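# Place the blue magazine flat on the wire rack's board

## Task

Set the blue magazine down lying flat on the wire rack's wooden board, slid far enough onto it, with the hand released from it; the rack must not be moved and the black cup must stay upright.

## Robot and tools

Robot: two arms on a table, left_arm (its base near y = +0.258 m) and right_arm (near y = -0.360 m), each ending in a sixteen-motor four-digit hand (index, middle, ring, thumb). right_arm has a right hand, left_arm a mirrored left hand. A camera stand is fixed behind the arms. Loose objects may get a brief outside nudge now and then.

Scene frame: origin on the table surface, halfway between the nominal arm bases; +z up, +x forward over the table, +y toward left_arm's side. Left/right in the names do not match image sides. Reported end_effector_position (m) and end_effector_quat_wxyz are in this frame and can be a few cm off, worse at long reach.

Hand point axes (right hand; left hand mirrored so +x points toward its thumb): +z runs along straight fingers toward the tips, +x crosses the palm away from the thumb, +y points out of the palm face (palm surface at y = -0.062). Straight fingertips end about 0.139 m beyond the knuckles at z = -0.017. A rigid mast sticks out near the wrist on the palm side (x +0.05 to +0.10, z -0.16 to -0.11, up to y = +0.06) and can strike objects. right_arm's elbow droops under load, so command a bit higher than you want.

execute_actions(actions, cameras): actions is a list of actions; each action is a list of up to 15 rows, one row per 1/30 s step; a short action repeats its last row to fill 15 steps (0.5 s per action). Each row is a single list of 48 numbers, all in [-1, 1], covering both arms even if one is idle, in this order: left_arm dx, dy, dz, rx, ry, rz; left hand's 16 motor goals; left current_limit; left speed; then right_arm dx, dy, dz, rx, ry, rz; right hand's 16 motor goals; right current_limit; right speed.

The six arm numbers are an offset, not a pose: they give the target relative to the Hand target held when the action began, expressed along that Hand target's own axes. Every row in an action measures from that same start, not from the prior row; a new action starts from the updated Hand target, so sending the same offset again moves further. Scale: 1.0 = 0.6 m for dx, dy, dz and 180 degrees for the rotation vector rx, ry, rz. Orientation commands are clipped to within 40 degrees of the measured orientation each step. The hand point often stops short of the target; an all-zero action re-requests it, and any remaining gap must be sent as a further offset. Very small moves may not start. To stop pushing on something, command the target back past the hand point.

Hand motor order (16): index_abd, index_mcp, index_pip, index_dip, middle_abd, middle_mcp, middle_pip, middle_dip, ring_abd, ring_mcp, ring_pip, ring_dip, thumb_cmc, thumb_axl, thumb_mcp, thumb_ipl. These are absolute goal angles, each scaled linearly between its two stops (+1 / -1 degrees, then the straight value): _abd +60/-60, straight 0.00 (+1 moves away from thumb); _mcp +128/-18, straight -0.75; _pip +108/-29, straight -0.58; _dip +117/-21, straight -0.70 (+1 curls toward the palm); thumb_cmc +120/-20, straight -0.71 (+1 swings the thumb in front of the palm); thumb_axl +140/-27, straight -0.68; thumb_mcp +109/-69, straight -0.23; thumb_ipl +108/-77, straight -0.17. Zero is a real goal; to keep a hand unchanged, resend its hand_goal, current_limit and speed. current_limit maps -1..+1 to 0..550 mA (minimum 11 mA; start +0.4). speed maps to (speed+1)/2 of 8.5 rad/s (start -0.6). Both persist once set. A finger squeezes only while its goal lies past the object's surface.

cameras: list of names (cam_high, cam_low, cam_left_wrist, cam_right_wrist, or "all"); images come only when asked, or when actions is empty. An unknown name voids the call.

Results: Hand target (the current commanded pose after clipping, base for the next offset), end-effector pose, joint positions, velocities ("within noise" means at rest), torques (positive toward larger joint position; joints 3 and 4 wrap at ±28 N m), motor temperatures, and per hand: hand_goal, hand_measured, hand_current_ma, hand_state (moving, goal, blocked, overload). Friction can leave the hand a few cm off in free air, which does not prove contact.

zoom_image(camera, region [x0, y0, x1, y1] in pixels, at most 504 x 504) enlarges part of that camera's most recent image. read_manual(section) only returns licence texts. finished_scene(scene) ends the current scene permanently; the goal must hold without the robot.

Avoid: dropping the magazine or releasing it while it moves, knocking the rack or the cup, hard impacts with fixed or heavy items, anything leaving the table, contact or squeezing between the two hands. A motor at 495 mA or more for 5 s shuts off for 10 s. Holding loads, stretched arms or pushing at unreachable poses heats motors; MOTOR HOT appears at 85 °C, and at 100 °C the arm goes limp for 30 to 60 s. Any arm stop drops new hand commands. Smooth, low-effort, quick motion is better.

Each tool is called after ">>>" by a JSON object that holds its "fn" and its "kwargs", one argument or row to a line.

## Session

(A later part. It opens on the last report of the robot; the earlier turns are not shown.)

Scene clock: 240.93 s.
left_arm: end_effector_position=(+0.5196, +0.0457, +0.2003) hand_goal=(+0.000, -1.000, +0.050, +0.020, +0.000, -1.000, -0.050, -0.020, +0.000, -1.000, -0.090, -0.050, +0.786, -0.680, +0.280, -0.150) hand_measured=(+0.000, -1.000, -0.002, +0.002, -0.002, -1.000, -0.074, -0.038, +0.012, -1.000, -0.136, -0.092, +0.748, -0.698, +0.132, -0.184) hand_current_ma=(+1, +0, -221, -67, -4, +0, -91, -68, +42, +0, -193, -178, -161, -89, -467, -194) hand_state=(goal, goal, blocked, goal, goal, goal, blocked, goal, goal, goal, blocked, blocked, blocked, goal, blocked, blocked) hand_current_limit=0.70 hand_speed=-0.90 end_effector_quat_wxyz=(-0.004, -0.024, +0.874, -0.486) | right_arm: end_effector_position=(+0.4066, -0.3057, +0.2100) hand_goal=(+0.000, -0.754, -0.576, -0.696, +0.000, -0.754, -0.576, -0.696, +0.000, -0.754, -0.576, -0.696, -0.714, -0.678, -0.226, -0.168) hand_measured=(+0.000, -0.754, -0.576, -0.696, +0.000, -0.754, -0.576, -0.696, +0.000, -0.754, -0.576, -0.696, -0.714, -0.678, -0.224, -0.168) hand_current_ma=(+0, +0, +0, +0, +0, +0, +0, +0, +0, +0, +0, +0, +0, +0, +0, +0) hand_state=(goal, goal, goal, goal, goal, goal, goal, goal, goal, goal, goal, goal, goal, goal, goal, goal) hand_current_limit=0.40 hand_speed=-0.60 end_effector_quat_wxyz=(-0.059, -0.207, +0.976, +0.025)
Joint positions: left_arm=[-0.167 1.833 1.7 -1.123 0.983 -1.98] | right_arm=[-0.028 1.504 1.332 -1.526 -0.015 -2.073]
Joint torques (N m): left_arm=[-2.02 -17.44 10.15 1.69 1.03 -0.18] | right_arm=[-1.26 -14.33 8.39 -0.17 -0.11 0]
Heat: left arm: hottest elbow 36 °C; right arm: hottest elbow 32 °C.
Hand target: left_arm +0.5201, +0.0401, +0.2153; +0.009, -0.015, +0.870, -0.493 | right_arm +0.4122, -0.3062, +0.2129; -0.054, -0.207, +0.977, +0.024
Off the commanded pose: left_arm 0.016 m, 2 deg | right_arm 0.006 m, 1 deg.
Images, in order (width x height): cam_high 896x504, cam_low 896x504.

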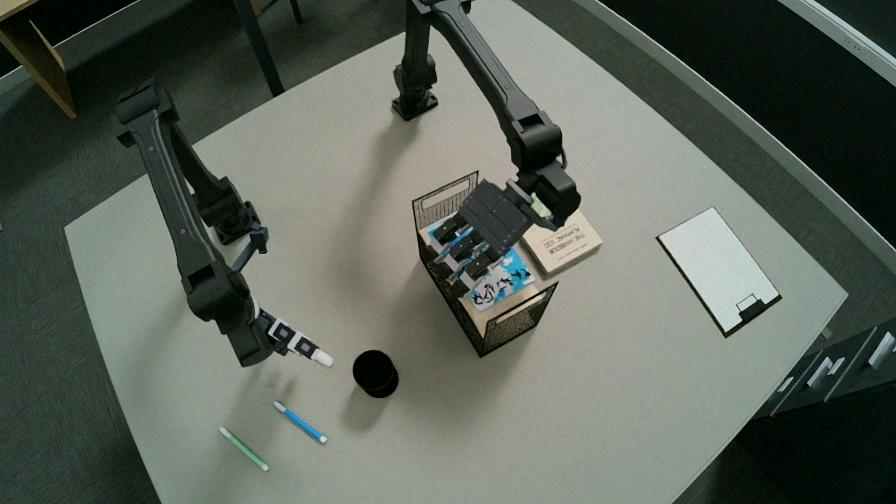

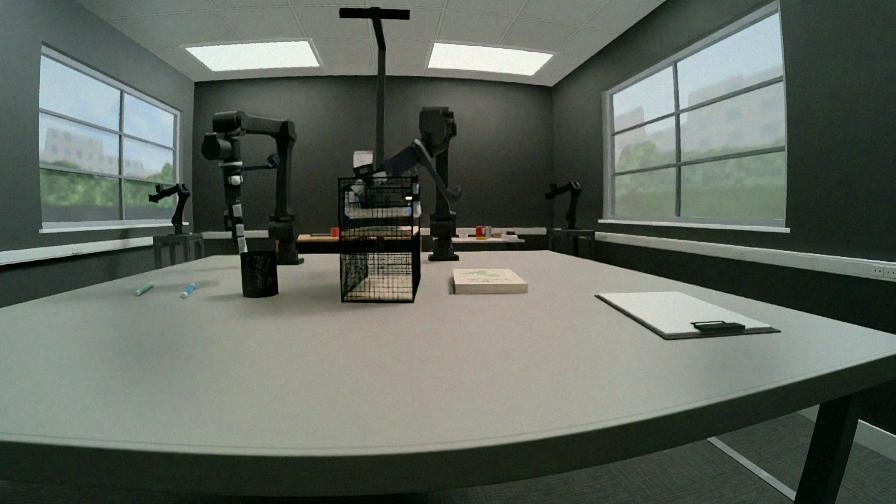

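>>> {"fn": "execute_actions", "kwargs": {
  "actions": [
    [[0,0.0343,0.0215,0,0,0,0,-1,0.05,0.02,0,-1,-0.05,-0.02,0,-1,-0.09,-0.05,0.786,-0.68,0.28,-0.15,0.7,-0.9,0,0,0,0,0,0,0,-0.754,-0.576,-0.696,0,-0.754,-0.576,-0.696,0,-0.754,-0.576,-0.696,-0.714,-0.678,-0.226,-0.168,0.4,-0.6]]
  ],
  "cameras": ["cam_high","cam_low"]
}}

>>> {"fn": "zoom_image", "kwargs": {
  "camera": "cam_low",
  "region": [320, 140, 460, 310]
}}

Scene clock: 246.80 s.
left_arm: end_effector_position=(+0.5195, +0.0456, +0.1821) hand_goal=(+0.000, -1.000, +0.050, +0.020, +0.000, -1.000, -0.050, -0.020, +0.000, -1.000, -0.090, -0.050, +0.786, -0.680, +0.280, -0.150) hand_measured=(+0.000, -1.000, -0.002, +0.002, -0.002, -1.000, -0.074, -0.038, +0.012, -1.000, -0.136, -0.092, +0.748, -0.698, +0.132, -0.184) hand_current_ma=(+1, +0, -221, -67, -4, +0, -91, -68, +42, +0, -193, -178, -161, -89, -468, -194) hand_state=(goal, goal, blocked, goal, goal, goal, blocked, goal, goal, goal, blocked, blocked, blocked, goal, blocked, blocked) hand_current_limit=0.70 hand_speed=-0.90 end_effector_quat_wxyz=(+0.001, -0.022, +0.873, -0.487) | right_arm: end_effector_position=(+0.4066, -0.3057, +0.2100) hand_goal=(+0.000, -0.754, -0.576, -0.696, +0.000, -0.754, -0.576, -0.696, +0.000, -0.754, -0.576, -0.696, -0.714, -0.678, -0.226, -0.168) hand_measured=(+0.000, -0.754, -0.576, -0.696, +0.000, -0.754, -0.576, -0.696, +0.000, -0.754, -0.576, -0.696, -0.714, -0.678, -0.224, -0.168) hand_current_ma=(+0, +0, +0, +0, +0, +0, +0, +0, +0, +0, +0, +0, +0, +0, +0, +0) hand_state=(goal, goal, goal, goal, goal, goal, goal, goal, goal, goal, goal, goal, goal, goal, goal, goal) hand_current_limit=0.40 hand_speed=-0.60 end_effector_quat_wxyz=(-0.059, -0.207, +0.976, +0.025)
Joint positions: left_arm=[-0.167 1.833 1.651 -1.061 0.983 -1.982] | right_arm=[-0.028 1.504 1.332 -1.526 -0.015 -2.073]
Joint torques (N m): left_arm=[-2.14 -16.38 9.95 1.8 0.98 -0.2] | right_arm=[-1.2 -14.27 8.38 -0.17 -0.12 0]
Heat: left arm: hottest elbow 36 °C; right arm: hottest elbow 32 °C.
Hand target: left_arm +0.5201, +0.0396, +0.1909; +0.009, -0.015, +0.870, -0.493 | right_arm +0.4122, -0.3062, +0.2129; -0.054, -0.207, +0.977, +0.024
Off the commanded pose: left_arm 0.011 m, 1 deg | right_arm 0.006 m, 1 deg.
Images, in order (width x height): cam_high 896x504, cam_low 896x504.

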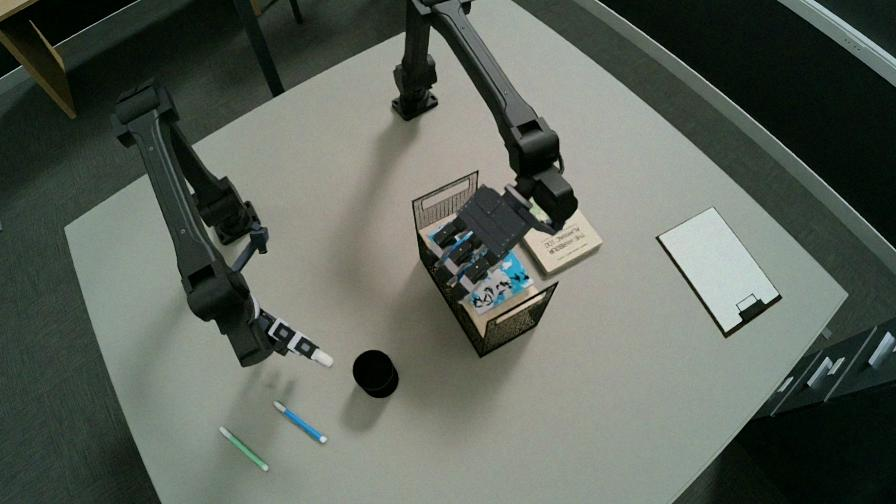

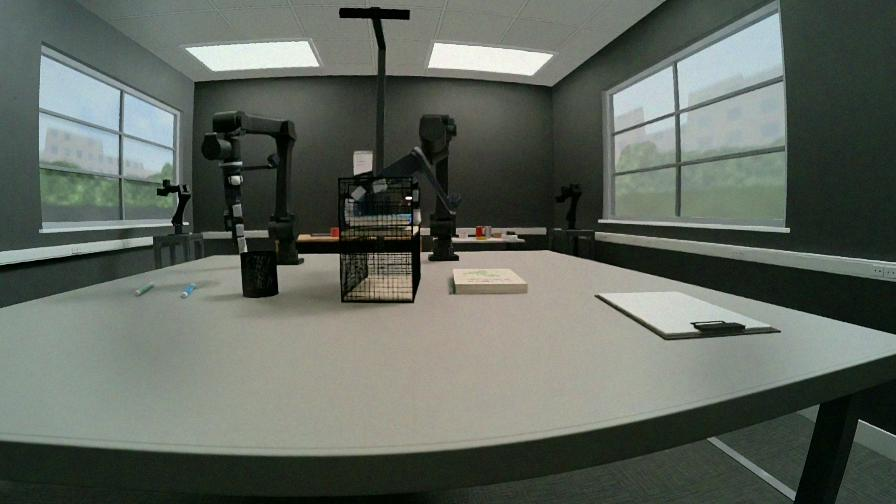

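Scaled by 2.965.

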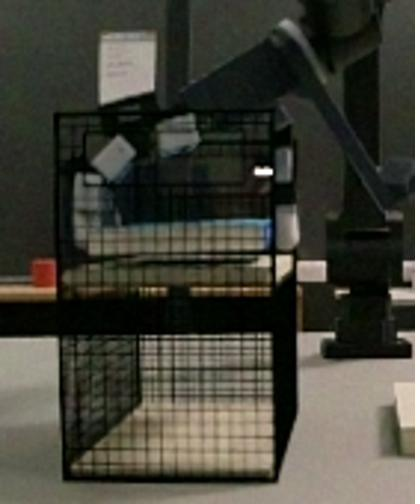

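>>> {"fn": "execute_actions", "kwargs": {
  "actions": [
    [[0,0.0214,0.0129,0,0,0,0,-1,0.05,0.02,0,-1,-0.05,-0.02,0,-1,-0.09,-0.05,0.786,-0.68,0.28,-0.15,0.7,-0.9,0,0,0,0,0,0,0,-0.754,-0.576,-0.696,0,-0.754,-0.576,-0.696,0,-0.754,-0.576,-0.696,-0.714,-0.678,-0.226,-0.168,0.4,-0.6]]
  ],
  "cameras": ["cam_high","cam_low"]
}}

>>> {"fn": "zoom_image", "kwargs": {
  "camera": "cam_low",
  "region": [320, 140, 460, 310]
}}

Scene clock: 249.17 s.
left_arm: end_effector_position=(+0.5204, +0.0453, +0.1737) hand_goal=(+0.000, -1.000, +0.050, +0.020, +0.000, -1.000, -0.050, -0.020, +0.000, -1.000, -0.090, -0.050, +0.786, -0.680, +0.280, -0.150) hand_measured=(+0.000, -1.000, -0.002, +0.002, -0.002, -1.000, -0.074, -0.038, +0.012, -1.000, -0.136, -0.092, +0.750, -0.698, +0.132, -0.184) hand_current_ma=(+1, +0, -217, -67, -4, +0, -91, -68, +42, +0, -193, -178, -154, -89, -467, -195) hand_state=(goal, goal, blocked, goal, goal, goal, blocked, goal, goal, goal, blocked, blocked, blocked, goal, blocked, blocked) hand_current_limit=0.70 hand_speed=-0.90 end_effector_quat_wxyz=(+0.005, -0.021, +0.872, -0.488) | right_arm: end_effector_position=(+0.4066, -0.3057, +0.2100) hand_goal=(+0.000, -0.754, -0.576, -0.696, +0.000, -0.754, -0.576, -0.696, +0.000, -0.754, -0.576, -0.696, -0.714, -0.678, -0.226, -0.168) hand_measured=(+0.000, -0.754, -0.576, -0.696, +0.000, -0.754, -0.576, -0.696, +0.000, -0.754, -0.576, -0.696, -0.714, -0.678, -0.224, -0.168) hand_current_ma=(+0, +0, +0, +0, +0, +0, +0, +0, +0, +0, +0, +0, +0, +0, +0, +0) hand_state=(goal, goal, goal, goal, goal, goal, goal, goal, goal, goal, goal, goal, goal, goal, goal, goal) hand_current_limit=0.40 hand_speed=-0.60 end_effector_quat_wxyz=(-0.059, -0.207, +0.976, +0.025)
Joint positions: left_arm=[-0.167 1.833 1.627 -1.024 0.983 -1.987] | right_arm=[-0.028 1.504 1.332 -1.526 -0.015 -2.073]
Joint torques (N m): left_arm=[-2.2 -16.03 9.42 1.87 0.97 -0.14] | right_arm=[-1.2 -14.27 8.39 -0.17 -0.11 0]
Heat: left arm: hottest elbow 36 °C; right arm: hottest elbow 32 °C.
Hand target: left_arm +0.5202, +0.0396, +0.1759; +0.009, -0.015, +0.870, -0.493 | right_arm +0.4122, -0.3062, +0.2129; -0.054, -0.207, +0.977, +0.024
Off the commanded pose: left_arm 0.006 m, 1 deg | right_arm 0.006 m, 1 deg.
Images, in order (width x height): cam_high 896x504, cam_low 896x504.

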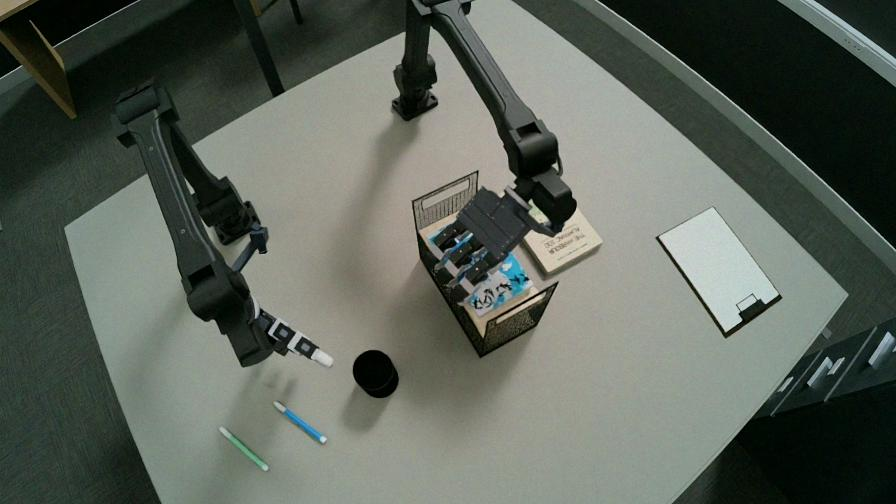

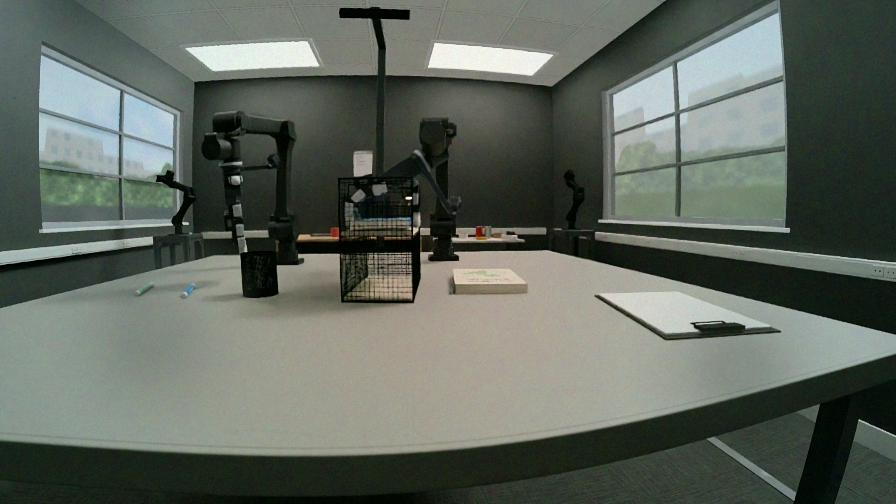

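Scaled by 2.965.

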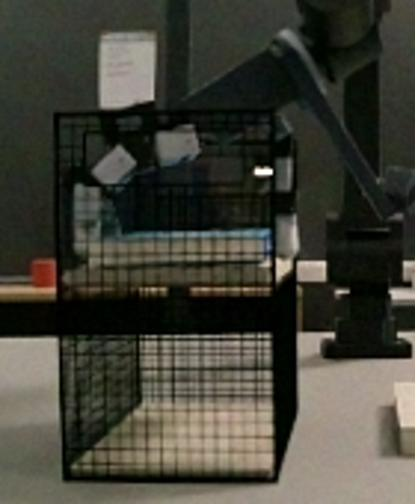

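>>> {"fn": "execute_actions", "kwargs": {
  "actions": [
    [[0,0.0143,0.0086,0,0,0,0,-1,0.05,0.02,0,-1,-0.05,-0.02,0,-1,-0.09,-0.05,0.786,-0.68,0.28,-0.15,0.7,-0.9,0,0,0,0,0,0,0,-0.754,-0.576,-0.696,0,-0.754,-0.576,-0.696,0,-0.754,-0.576,-0.696,-0.714,-0.678,-0.226,-0.168,0.4,-0.6]]
  ],
  "cameras": ["cam_high","cam_low"]
}}

>>> {"fn": "zoom_image", "kwargs": {
  "camera": "cam_low",
  "region": [330, 170, 430, 270]
}}

>>> {"fn": "zoom_image", "kwargs": {
  "camera": "cam_high",
  "region": [400, 160, 570, 360]
}}

Scene clock: 252.33 s.
left_arm: end_effector_position=(+0.5209, +0.0445, +0.1726) hand_goal=(+0.000, -1.000, +0.050, +0.020, +0.000, -1.000, -0.050, -0.020, +0.000, -1.000, -0.090, -0.050, +0.786, -0.680, +0.280, -0.150) hand_measured=(+0.000, -1.000, -0.002, +0.002, -0.002, -1.000, -0.072, -0.038, +0.012, -1.000, -0.136, -0.092, +0.748, -0.700, +0.132, -0.184) hand_current_ma=(+1, +0, -217, -67, -4, +0, -88, -68, +42, +0, -189, -172, -162, -92, -468, -197) hand_state=(goal, goal, blocked, goal, goal, goal, blocked, goal, goal, goal, blocked, blocked, blocked, goal, blocked, blocked) hand_current_limit=0.70 hand_speed=-0.90 end_effector_quat_wxyz=(+0.006, -0.025, +0.871, -0.490) | right_arm: end_effector_position=(+0.4066, -0.3057, +0.2100) hand_goal=(+0.000, -0.754, -0.576, -0.696, +0.000, -0.754, -0.576, -0.696, +0.000, -0.754, -0.576, -0.696, -0.714, -0.678, -0.226, -0.168) hand_measured=(+0.000, -0.754, -0.576, -0.696, +0.000, -0.754, -0.576, -0.696, +0.000, -0.754, -0.576, -0.696, -0.714, -0.678, -0.224, -0.168) hand_current_ma=(+0, +0, +0, +0, +0, +0, +0, +0, +0, +0, +0, +0, +0, +0, +0, +0) hand_state=(goal, goal, goal, goal, goal, goal, goal, goal, goal, goal, goal, goal, goal, goal, goal, goal) hand_current_limit=0.40 hand_speed=-0.60 end_effector_quat_wxyz=(-0.059, -0.207, +0.976, +0.025)
Joint positions: left_arm=[-0.167 1.832 1.621 -1.007 0.984 -2.003] | right_arm=[-0.028 1.504 1.332 -1.526 -0.015 -2.073]
Joint torques (N m): left_arm=[-2.14 -15.74 8.4 2.14 0.93 0.04] | right_arm=[-1.2 -14.33 8.39 -0.17 -0.12 0]
Heat: left arm: hottest elbow 35 °C; right arm: hottest elbow 32 °C.
Hand target: left_arm +0.5201, +0.0396, +0.1660; +0.009, -0.015, +0.870, -0.493 | right_arm +0.4122, -0.3062, +0.2129; -0.054, -0.207, +0.977, +0.024
Off the commanded pose: left_arm 0.008 m, 1 deg | right_arm 0.006 m, 1 deg.
Images, in order (width x height): cam_high 896x504, cam_low 896x504.

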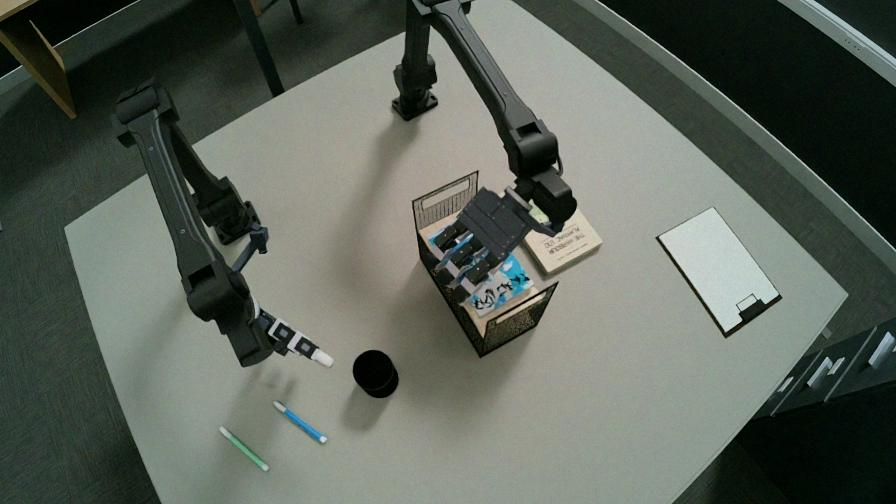

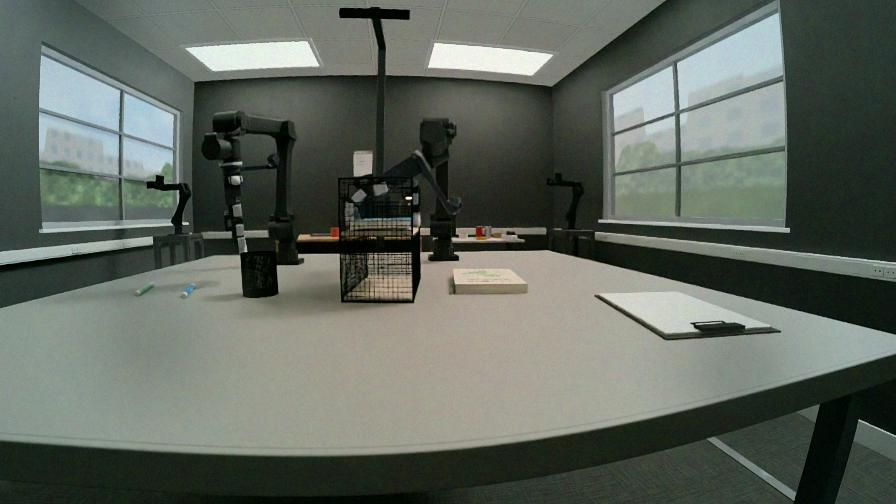

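Scaled by 5.040.

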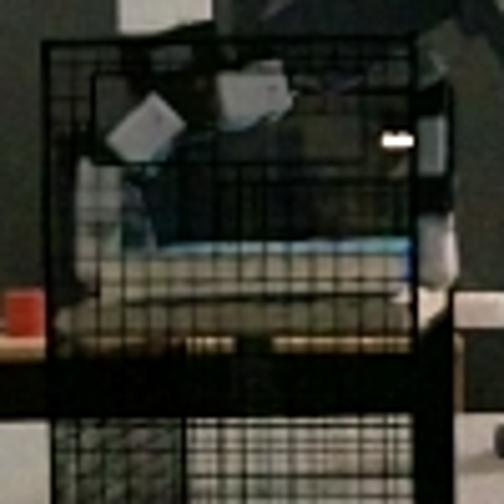

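Scaled by 2.520.

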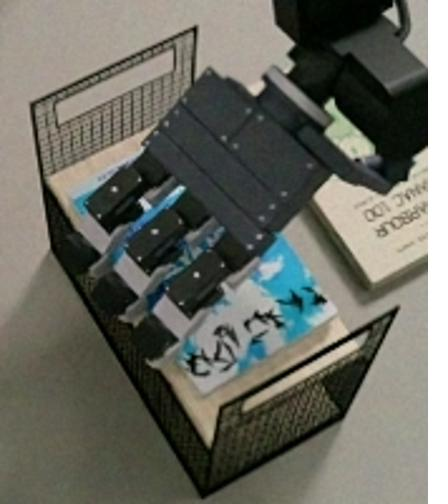

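>>> {"fn": "execute_actions", "kwargs": {
  "actions": [
    [[0,0.0036,0.0021,0,0,0,0,-1,-0.02,-0.02,0,-1,-0.09,-0.06,0,-1,-0.15,-0.11,0.786,-0.68,0.14,-0.18,0.7,-0.9,0,0,0,0,0,0,0,-0.754,-0.576,-0.696,0,-0.754,-0.576,-0.696,0,-0.754,-0.576,-0.696,-0.714,-0.678,-0.226,-0.168,0.4,-0.6]],
    [[0,0,0,0,0,0,0,-1,-0.14,-0.08,0,-1,-0.19,-0.11,0,-1,-0.24,-0.13,0.786,-0.68,0.12,-0.17,0.7,-0.85,0,0,0,0,0,0,0,-0.754,-0.576,-0.696,0,-0.754,-0.576,-0.696,0,-0.754,-0.576,-0.696,-0.714,-0.678,-0.226,-0.168,0.4,-0.6]]
  ],
  "cameras": ["cam_high","cam_low"]
}}

>>> {"fn": "zoom_image", "kwargs": {
  "camera": "cam_low",
  "region": [330, 170, 430, 270]
}}

>>> {"fn": "zoom_image", "kwargs": {
  "camera": "cam_high",
  "region": [400, 160, 570, 360]
}}

Scene clock: 259.40 s.
left_arm: end_effector_position=(+0.5203, +0.0437, +0.1730) hand_goal=(+0.000, -1.000, -0.140, -0.080, +0.000, -1.000, -0.190, -0.110, +0.000, -1.000, -0.240, -0.130, +0.786, -0.680, +0.120, -0.170) hand_measured=(+0.000, -0.994, -0.134, -0.078, -0.002, -0.992, -0.184, -0.108, +0.004, -0.994, -0.234, -0.126, +0.746, -0.700, +0.118, -0.176) hand_current_ma=(+1, +21, +20, +8, -4, +28, +24, +8, +9, +25, +21, +10, -165, -92, -4, -24) hand_state=(goal, goal, goal, goal, goal, goal, goal, goal, goal, goal, goal, goal, blocked, goal, goal, goal) hand_current_limit=0.70 hand_speed=-0.85 end_effector_quat_wxyz=(+0.006, -0.025, +0.870, -0.492) | right_arm: end_effector_position=(+0.4066, -0.3057, +0.2100) hand_goal=(+0.000, -0.754, -0.576, -0.696, +0.000, -0.754, -0.576, -0.696, +0.000, -0.754, -0.576, -0.696, -0.714, -0.678, -0.226, -0.168) hand_measured=(+0.000, -0.754, -0.576, -0.696, +0.000, -0.754, -0.576, -0.696, +0.000, -0.754, -0.576, -0.696, -0.714, -0.678, -0.224, -0.168) hand_current_ma=(+0, +0, +0, +0, +0, +0, +0, +0, +0, +0, +0, +0, +0, +0, +0, +0) hand_state=(goal, goal, goal, goal, goal, goal, goal, goal, goal, goal, goal, goal, goal, goal, goal, goal) hand_current_limit=0.40 hand_speed=-0.60 end_effector_quat_wxyz=(-0.059, -0.207, +0.976, +0.025)
Joint positions: left_arm=[-0.167 1.83 1.617 -1.002 0.989 -2.006] | right_arm=[-0.028 1.504 1.332 -1.526 -0.015 -2.073]
Joint torques (N m): left_arm=[-2.14 -15.38 8.24 2.22 0.74 0.04] | right_arm=[-1.26 -14.27 8.38 -0.17 -0.11 0]
Heat: left arm: hottest elbow 35 °C; right arm: hottest elbow 33 °C.
Hand target: left_arm +0.5201, +0.0397, +0.1634; +0.009, -0.015, +0.870, -0.493 | right_arm +0.4122, -0.3062, +0.2129; -0.054, -0.207, +0.977, +0.024
Off the commanded pose: left_arm 0.010 m, 1 deg | right_arm 0.006 m, 1 deg.
Images, in order (width x height): cam_high 896x504, cam_low 896x504.

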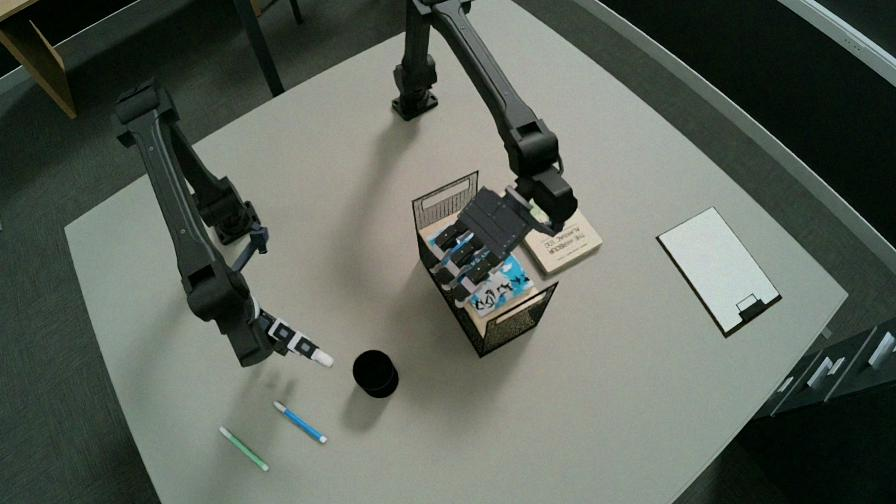

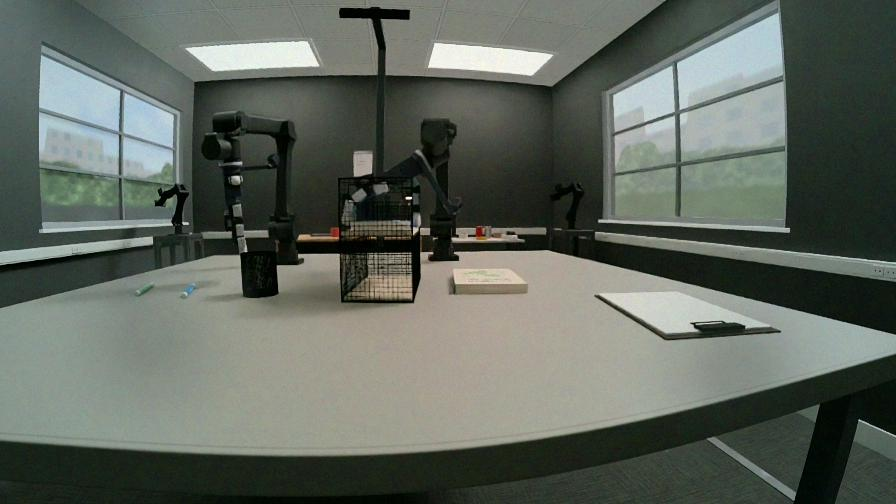

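Scaled by 5.040.

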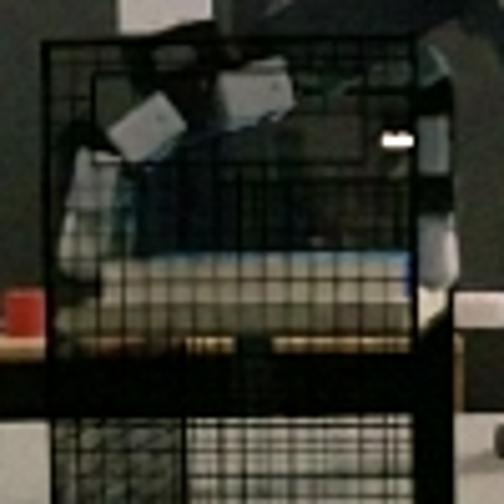

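Scaled by 2.520.

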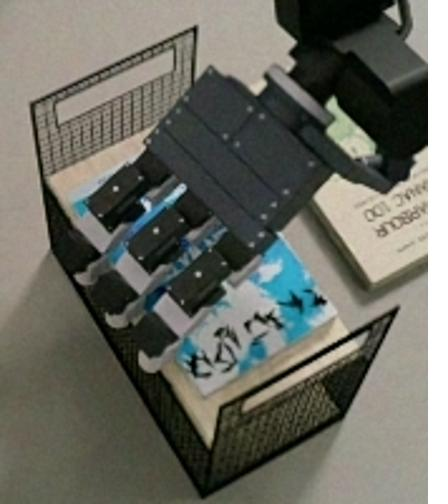

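>>> {"fn": "execute_actions", "kwargs": {
  "actions": [
    [[0,0,0,0,0,0,0,-1,-0.19,-0.08,0,-1,-0.22,-0.11,0,-1,-0.27,-0.13,0.786,-0.68,-0.1,-0.17,0.7,-0.8,0,0,0,0,0,0,0,-0.754,-0.576,-0.696,0,-0.754,-0.576,-0.696,0,-0.754,-0.576,-0.696,-0.714,-0.678,-0.226,-0.168,0.4,-0.6]],
    [[0,-0.0715,-0.043,0,0,0,0,-1,-0.19,-0.08,0,-1,-0.22,-0.11,0,-1,-0.27,-0.13,0.786,-0.68,-0.1,-0.17,0.7,-0.8,0,0,0,0,0,0,0,-0.754,-0.576,-0.696,0,-0.754,-0.576,-0.696,0,-0.754,-0.576,-0.696,-0.714,-0.678,-0.226,-0.168,0.4,-0.6]]
  ],
  "cameras": ["cam_high","cam_low"]
}}

>>> {"fn": "zoom_image", "kwargs": {
  "camera": "cam_low",
  "region": [330, 170, 430, 270]
}}

Scene clock: 266.67 s.
left_arm: end_effector_position=(+0.5053, +0.0452, +0.1860) hand_goal=(+0.000, -1.000, -0.190, -0.080, +0.000, -1.000, -0.220, -0.110, +0.000, -1.000, -0.270, -0.130, +0.786, -0.680, -0.100, -0.170) hand_measured=(+0.000, -0.994, -0.184, -0.078, -0.002, -0.992, -0.214, -0.108, +0.004, -0.992, -0.264, -0.126, +0.782, -0.682, -0.096, -0.168) hand_current_ma=(+1, +23, +20, +8, -4, +30, +24, +8, +9, +27, +21, +10, -14, -11, +22, +11) hand_state=(goal, goal, goal, goal, goal, goal, goal, goal, goal, goal, goal, goal, goal, goal, goal, goal) hand_current_limit=0.70 hand_speed=-0.80 end_effector_quat_wxyz=(-0.016, -0.034, +0.872, -0.489) | right_arm: end_effector_position=(+0.4066, -0.3057, +0.2100) hand_goal=(+0.000, -0.754, -0.576, -0.696, +0.000, -0.754, -0.576, -0.696, +0.000, -0.754, -0.576, -0.696, -0.714, -0.678, -0.226, -0.168) hand_measured=(+0.000, -0.754, -0.576, -0.696, +0.000, -0.754, -0.576, -0.696, +0.000, -0.754, -0.576, -0.696, -0.714, -0.678, -0.224, -0.168) hand_current_ma=(+0, +0, +0, +0, +0, +0, +0, +0, +0, +0, +0, +0, +0, +0, +0, +0) hand_state=(goal, goal, goal, goal, goal, goal, goal, goal, goal, goal, goal, goal, goal, goal, goal, goal) hand_current_limit=0.40 hand_speed=-0.60 end_effector_quat_wxyz=(-0.059, -0.207, +0.976, +0.025)
Joint positions: left_arm=[-0.169 1.815 1.633 -1.085 0.992 -2.001] | right_arm=[-0.028 1.504 1.332 -1.526 -0.015 -2.073]
Joint torques (N m): left_arm=[-2.14 -15.91 14.9 0.54 0.69 -0.04] | right_arm=[-1.26 -14.27 8.39 -0.17 -0.11 0]
Heat: left arm: hottest elbow 34 °C; right arm: hottest elbow 33 °C.
Hand target: left_arm +0.5202, +0.0396, +0.2135; +0.009, -0.015, +0.870, -0.493 | right_arm +0.4122, -0.3062, +0.2129; -0.054, -0.207, +0.977, +0.024
Off the commanded pose: left_arm 0.032 m, 4 deg | right_arm 0.006 m, 1 deg.
Images, in order (width x height): cam_high 896x504, cam_low 896x504.

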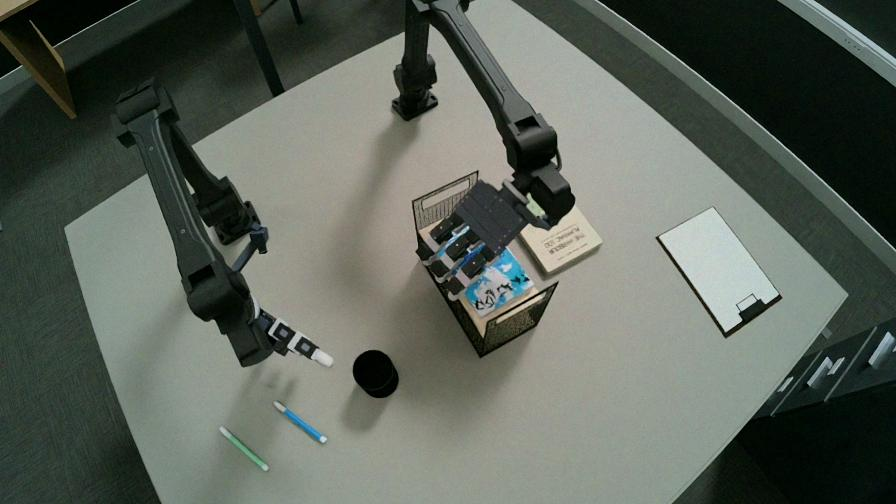

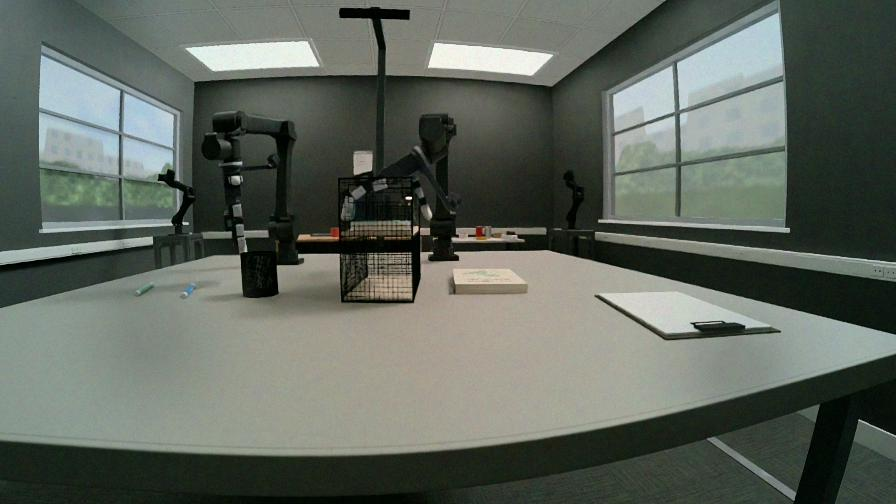

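Scaled by 5.040.

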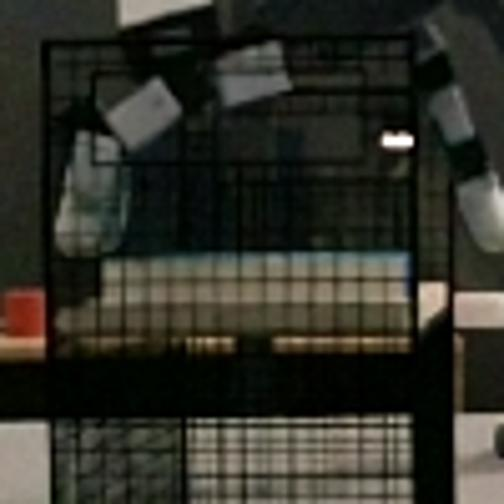

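>>> {"fn": "execute_actions", "kwargs": {
  "actions": [
    [[-0.0167,-0.0858,-0.051,0,0,0,0,-1,-0.19,-0.08,0,-1,-0.22,-0.11,0,-1,-0.27,-0.13,0.786,-0.68,-0.1,-0.17,0.7,-0.8,0,0,0,0,0,0,0,-0.754,-0.576,-0.696,0,-0.754,-0.576,-0.696,0,-0.754,-0.576,-0.696,-0.714,-0.678,-0.226,-0.168,0.4,-0.6]],
    [[0,-0.0858,-0.0516,0,0,0,0,-1,-0.19,-0.08,0,-1,-0.22,-0.11,0,-1,-0.27,-0.13,0.786,-0.68,-0.1,-0.17,0.7,-0.8,0,0,0,0,0,0,0,-0.754,-0.576,-0.696,0,-0.754,-0.576,-0.696,0,-0.754,-0.576,-0.696,-0.714,-0.678,-0.226,-0.168,0.4,-0.6]],
    [[0.01,0.1287,-0.2142,0,0,0,0,-1,-0.19,-0.08,0,-1,-0.22,-0.11,0,-1,-0.27,-0.13,0.786,-0.68,-0.1,-0.17,0.7,-0.8,0,0,0,0,0,0,0,-0.754,-0.576,-0.696,0,-0.754,-0.576,-0.696,0,-0.754,-0.576,-0.696,-0.714,-0.678,-0.226,-0.168,0.4,-0.6]]
  ],
  "cameras": ["cam_high","cam_low"]
}}

>>> {"fn": "zoom_image", "kwargs": {
  "camera": "cam_low",
  "region": [330, 170, 430, 270]
}}

>>> {"fn": "zoom_image", "kwargs": {
  "camera": "cam_high",
  "region": [400, 160, 570, 360]
}}

Scene clock: 274.20 s.
left_arm: end_effector_position=(+0.5185, +0.1879, +0.3243) hand_goal=(+0.000, -1.000, -0.190, -0.080, +0.000, -1.000, -0.220, -0.110, +0.000, -1.000, -0.270, -0.130, +0.786, -0.680, -0.100, -0.170) hand_measured=(+0.000, -0.992, -0.186, -0.078, -0.002, -0.990, -0.214, -0.108, +0.002, -0.992, -0.264, -0.128, +0.782, -0.682, -0.098, -0.168) hand_current_ma=(+1, +28, +16, +8, -4, +37, +20, +8, +7, +34, +18, +10, -11, -10, +9, +9) hand_state=(goal, goal, goal, goal, goal, goal, goal, goal, goal, goal, goal, goal, goal, goal, goal, goal) hand_current_limit=0.70 hand_speed=-0.80 end_effector_quat_wxyz=(+0.036, -0.040, +0.869, -0.492) | right_arm: end_effector_position=(+0.4066, -0.3057, +0.2100) hand_goal=(+0.000, -0.754, -0.576, -0.696, +0.000, -0.754, -0.576, -0.696, +0.000, -0.754, -0.576, -0.696, -0.714, -0.678, -0.226, -0.168) hand_measured=(+0.000, -0.754, -0.576, -0.696, +0.000, -0.754, -0.576, -0.696, +0.000, -0.754, -0.576, -0.696, -0.714, -0.678, -0.224, -0.168) hand_current_ma=(+0, +0, +0, +0, +0, +0, +0, +0, +0, +0, +0, +0, +0, +0, +0, +0) hand_state=(goal, goal, goal, goal, goal, goal, goal, goal, goal, goal, goal, goal, goal, goal, goal, goal) hand_current_limit=0.40 hand_speed=-0.60 end_effector_quat_wxyz=(-0.059, -0.207, +0.976, +0.025)
Joint positions: left_arm=[0.085 1.817 2.011 -1.678 1.029 -1.646] | right_arm=[-0.028 1.504 1.332 -1.526 -0.015 -2.073]
Joint torques (N m): left_arm=[-1.26 -15.68 10.61 0.13 0.87 0] | right_arm=[-1.26 -14.27 8.39 -0.18 -0.11 0]
Heat: left arm: hottest elbow 35 °C; right arm: hottest elbow 33 °C.
Hand target: left_arm +0.5189, +0.1894, +0.3333; +0.008, -0.015, +0.870, -0.493 | right_arm +0.4122, -0.3062, +0.2129; -0.054, -0.207, +0.977, +0.024
Off the commanded pose: left_arm 0.009 m, 4 deg | right_arm 0.006 m, 1 deg.
joint sent to its limit (left arm) — joint 4 (wrist pitch), lower limit. The joint targets are off in orientation, not in position.
Images, in order (width x height): cam_high 896x504, cam_low 896x504.

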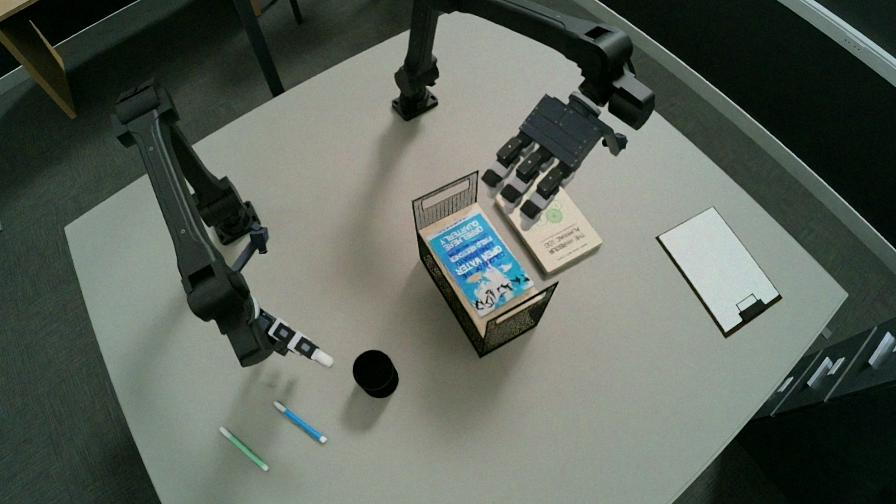

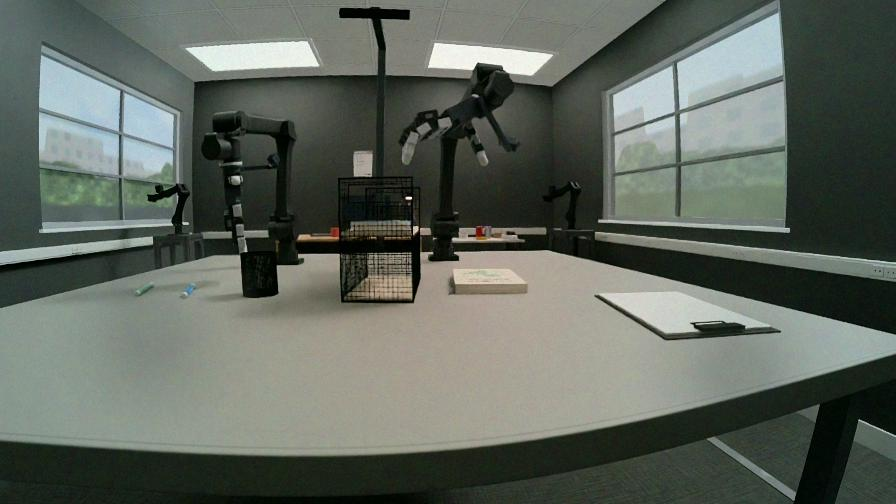

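Scaled by 5.040.

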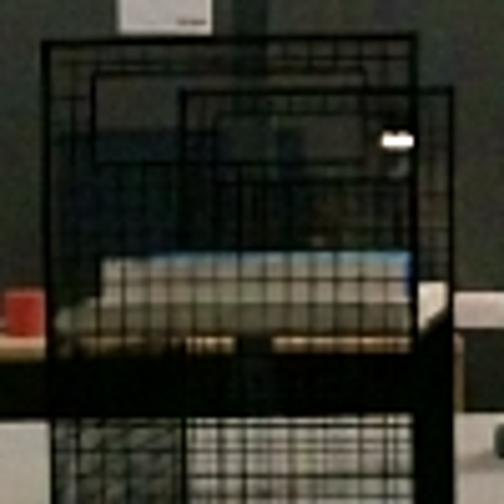

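Scaled by 2.520.

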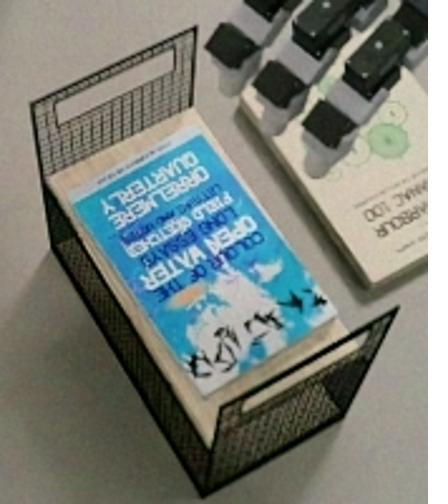

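>>> {"fn": "finished_scene", "kwargs": {
  "scene": 2
}}

The scene is finished: the task was done.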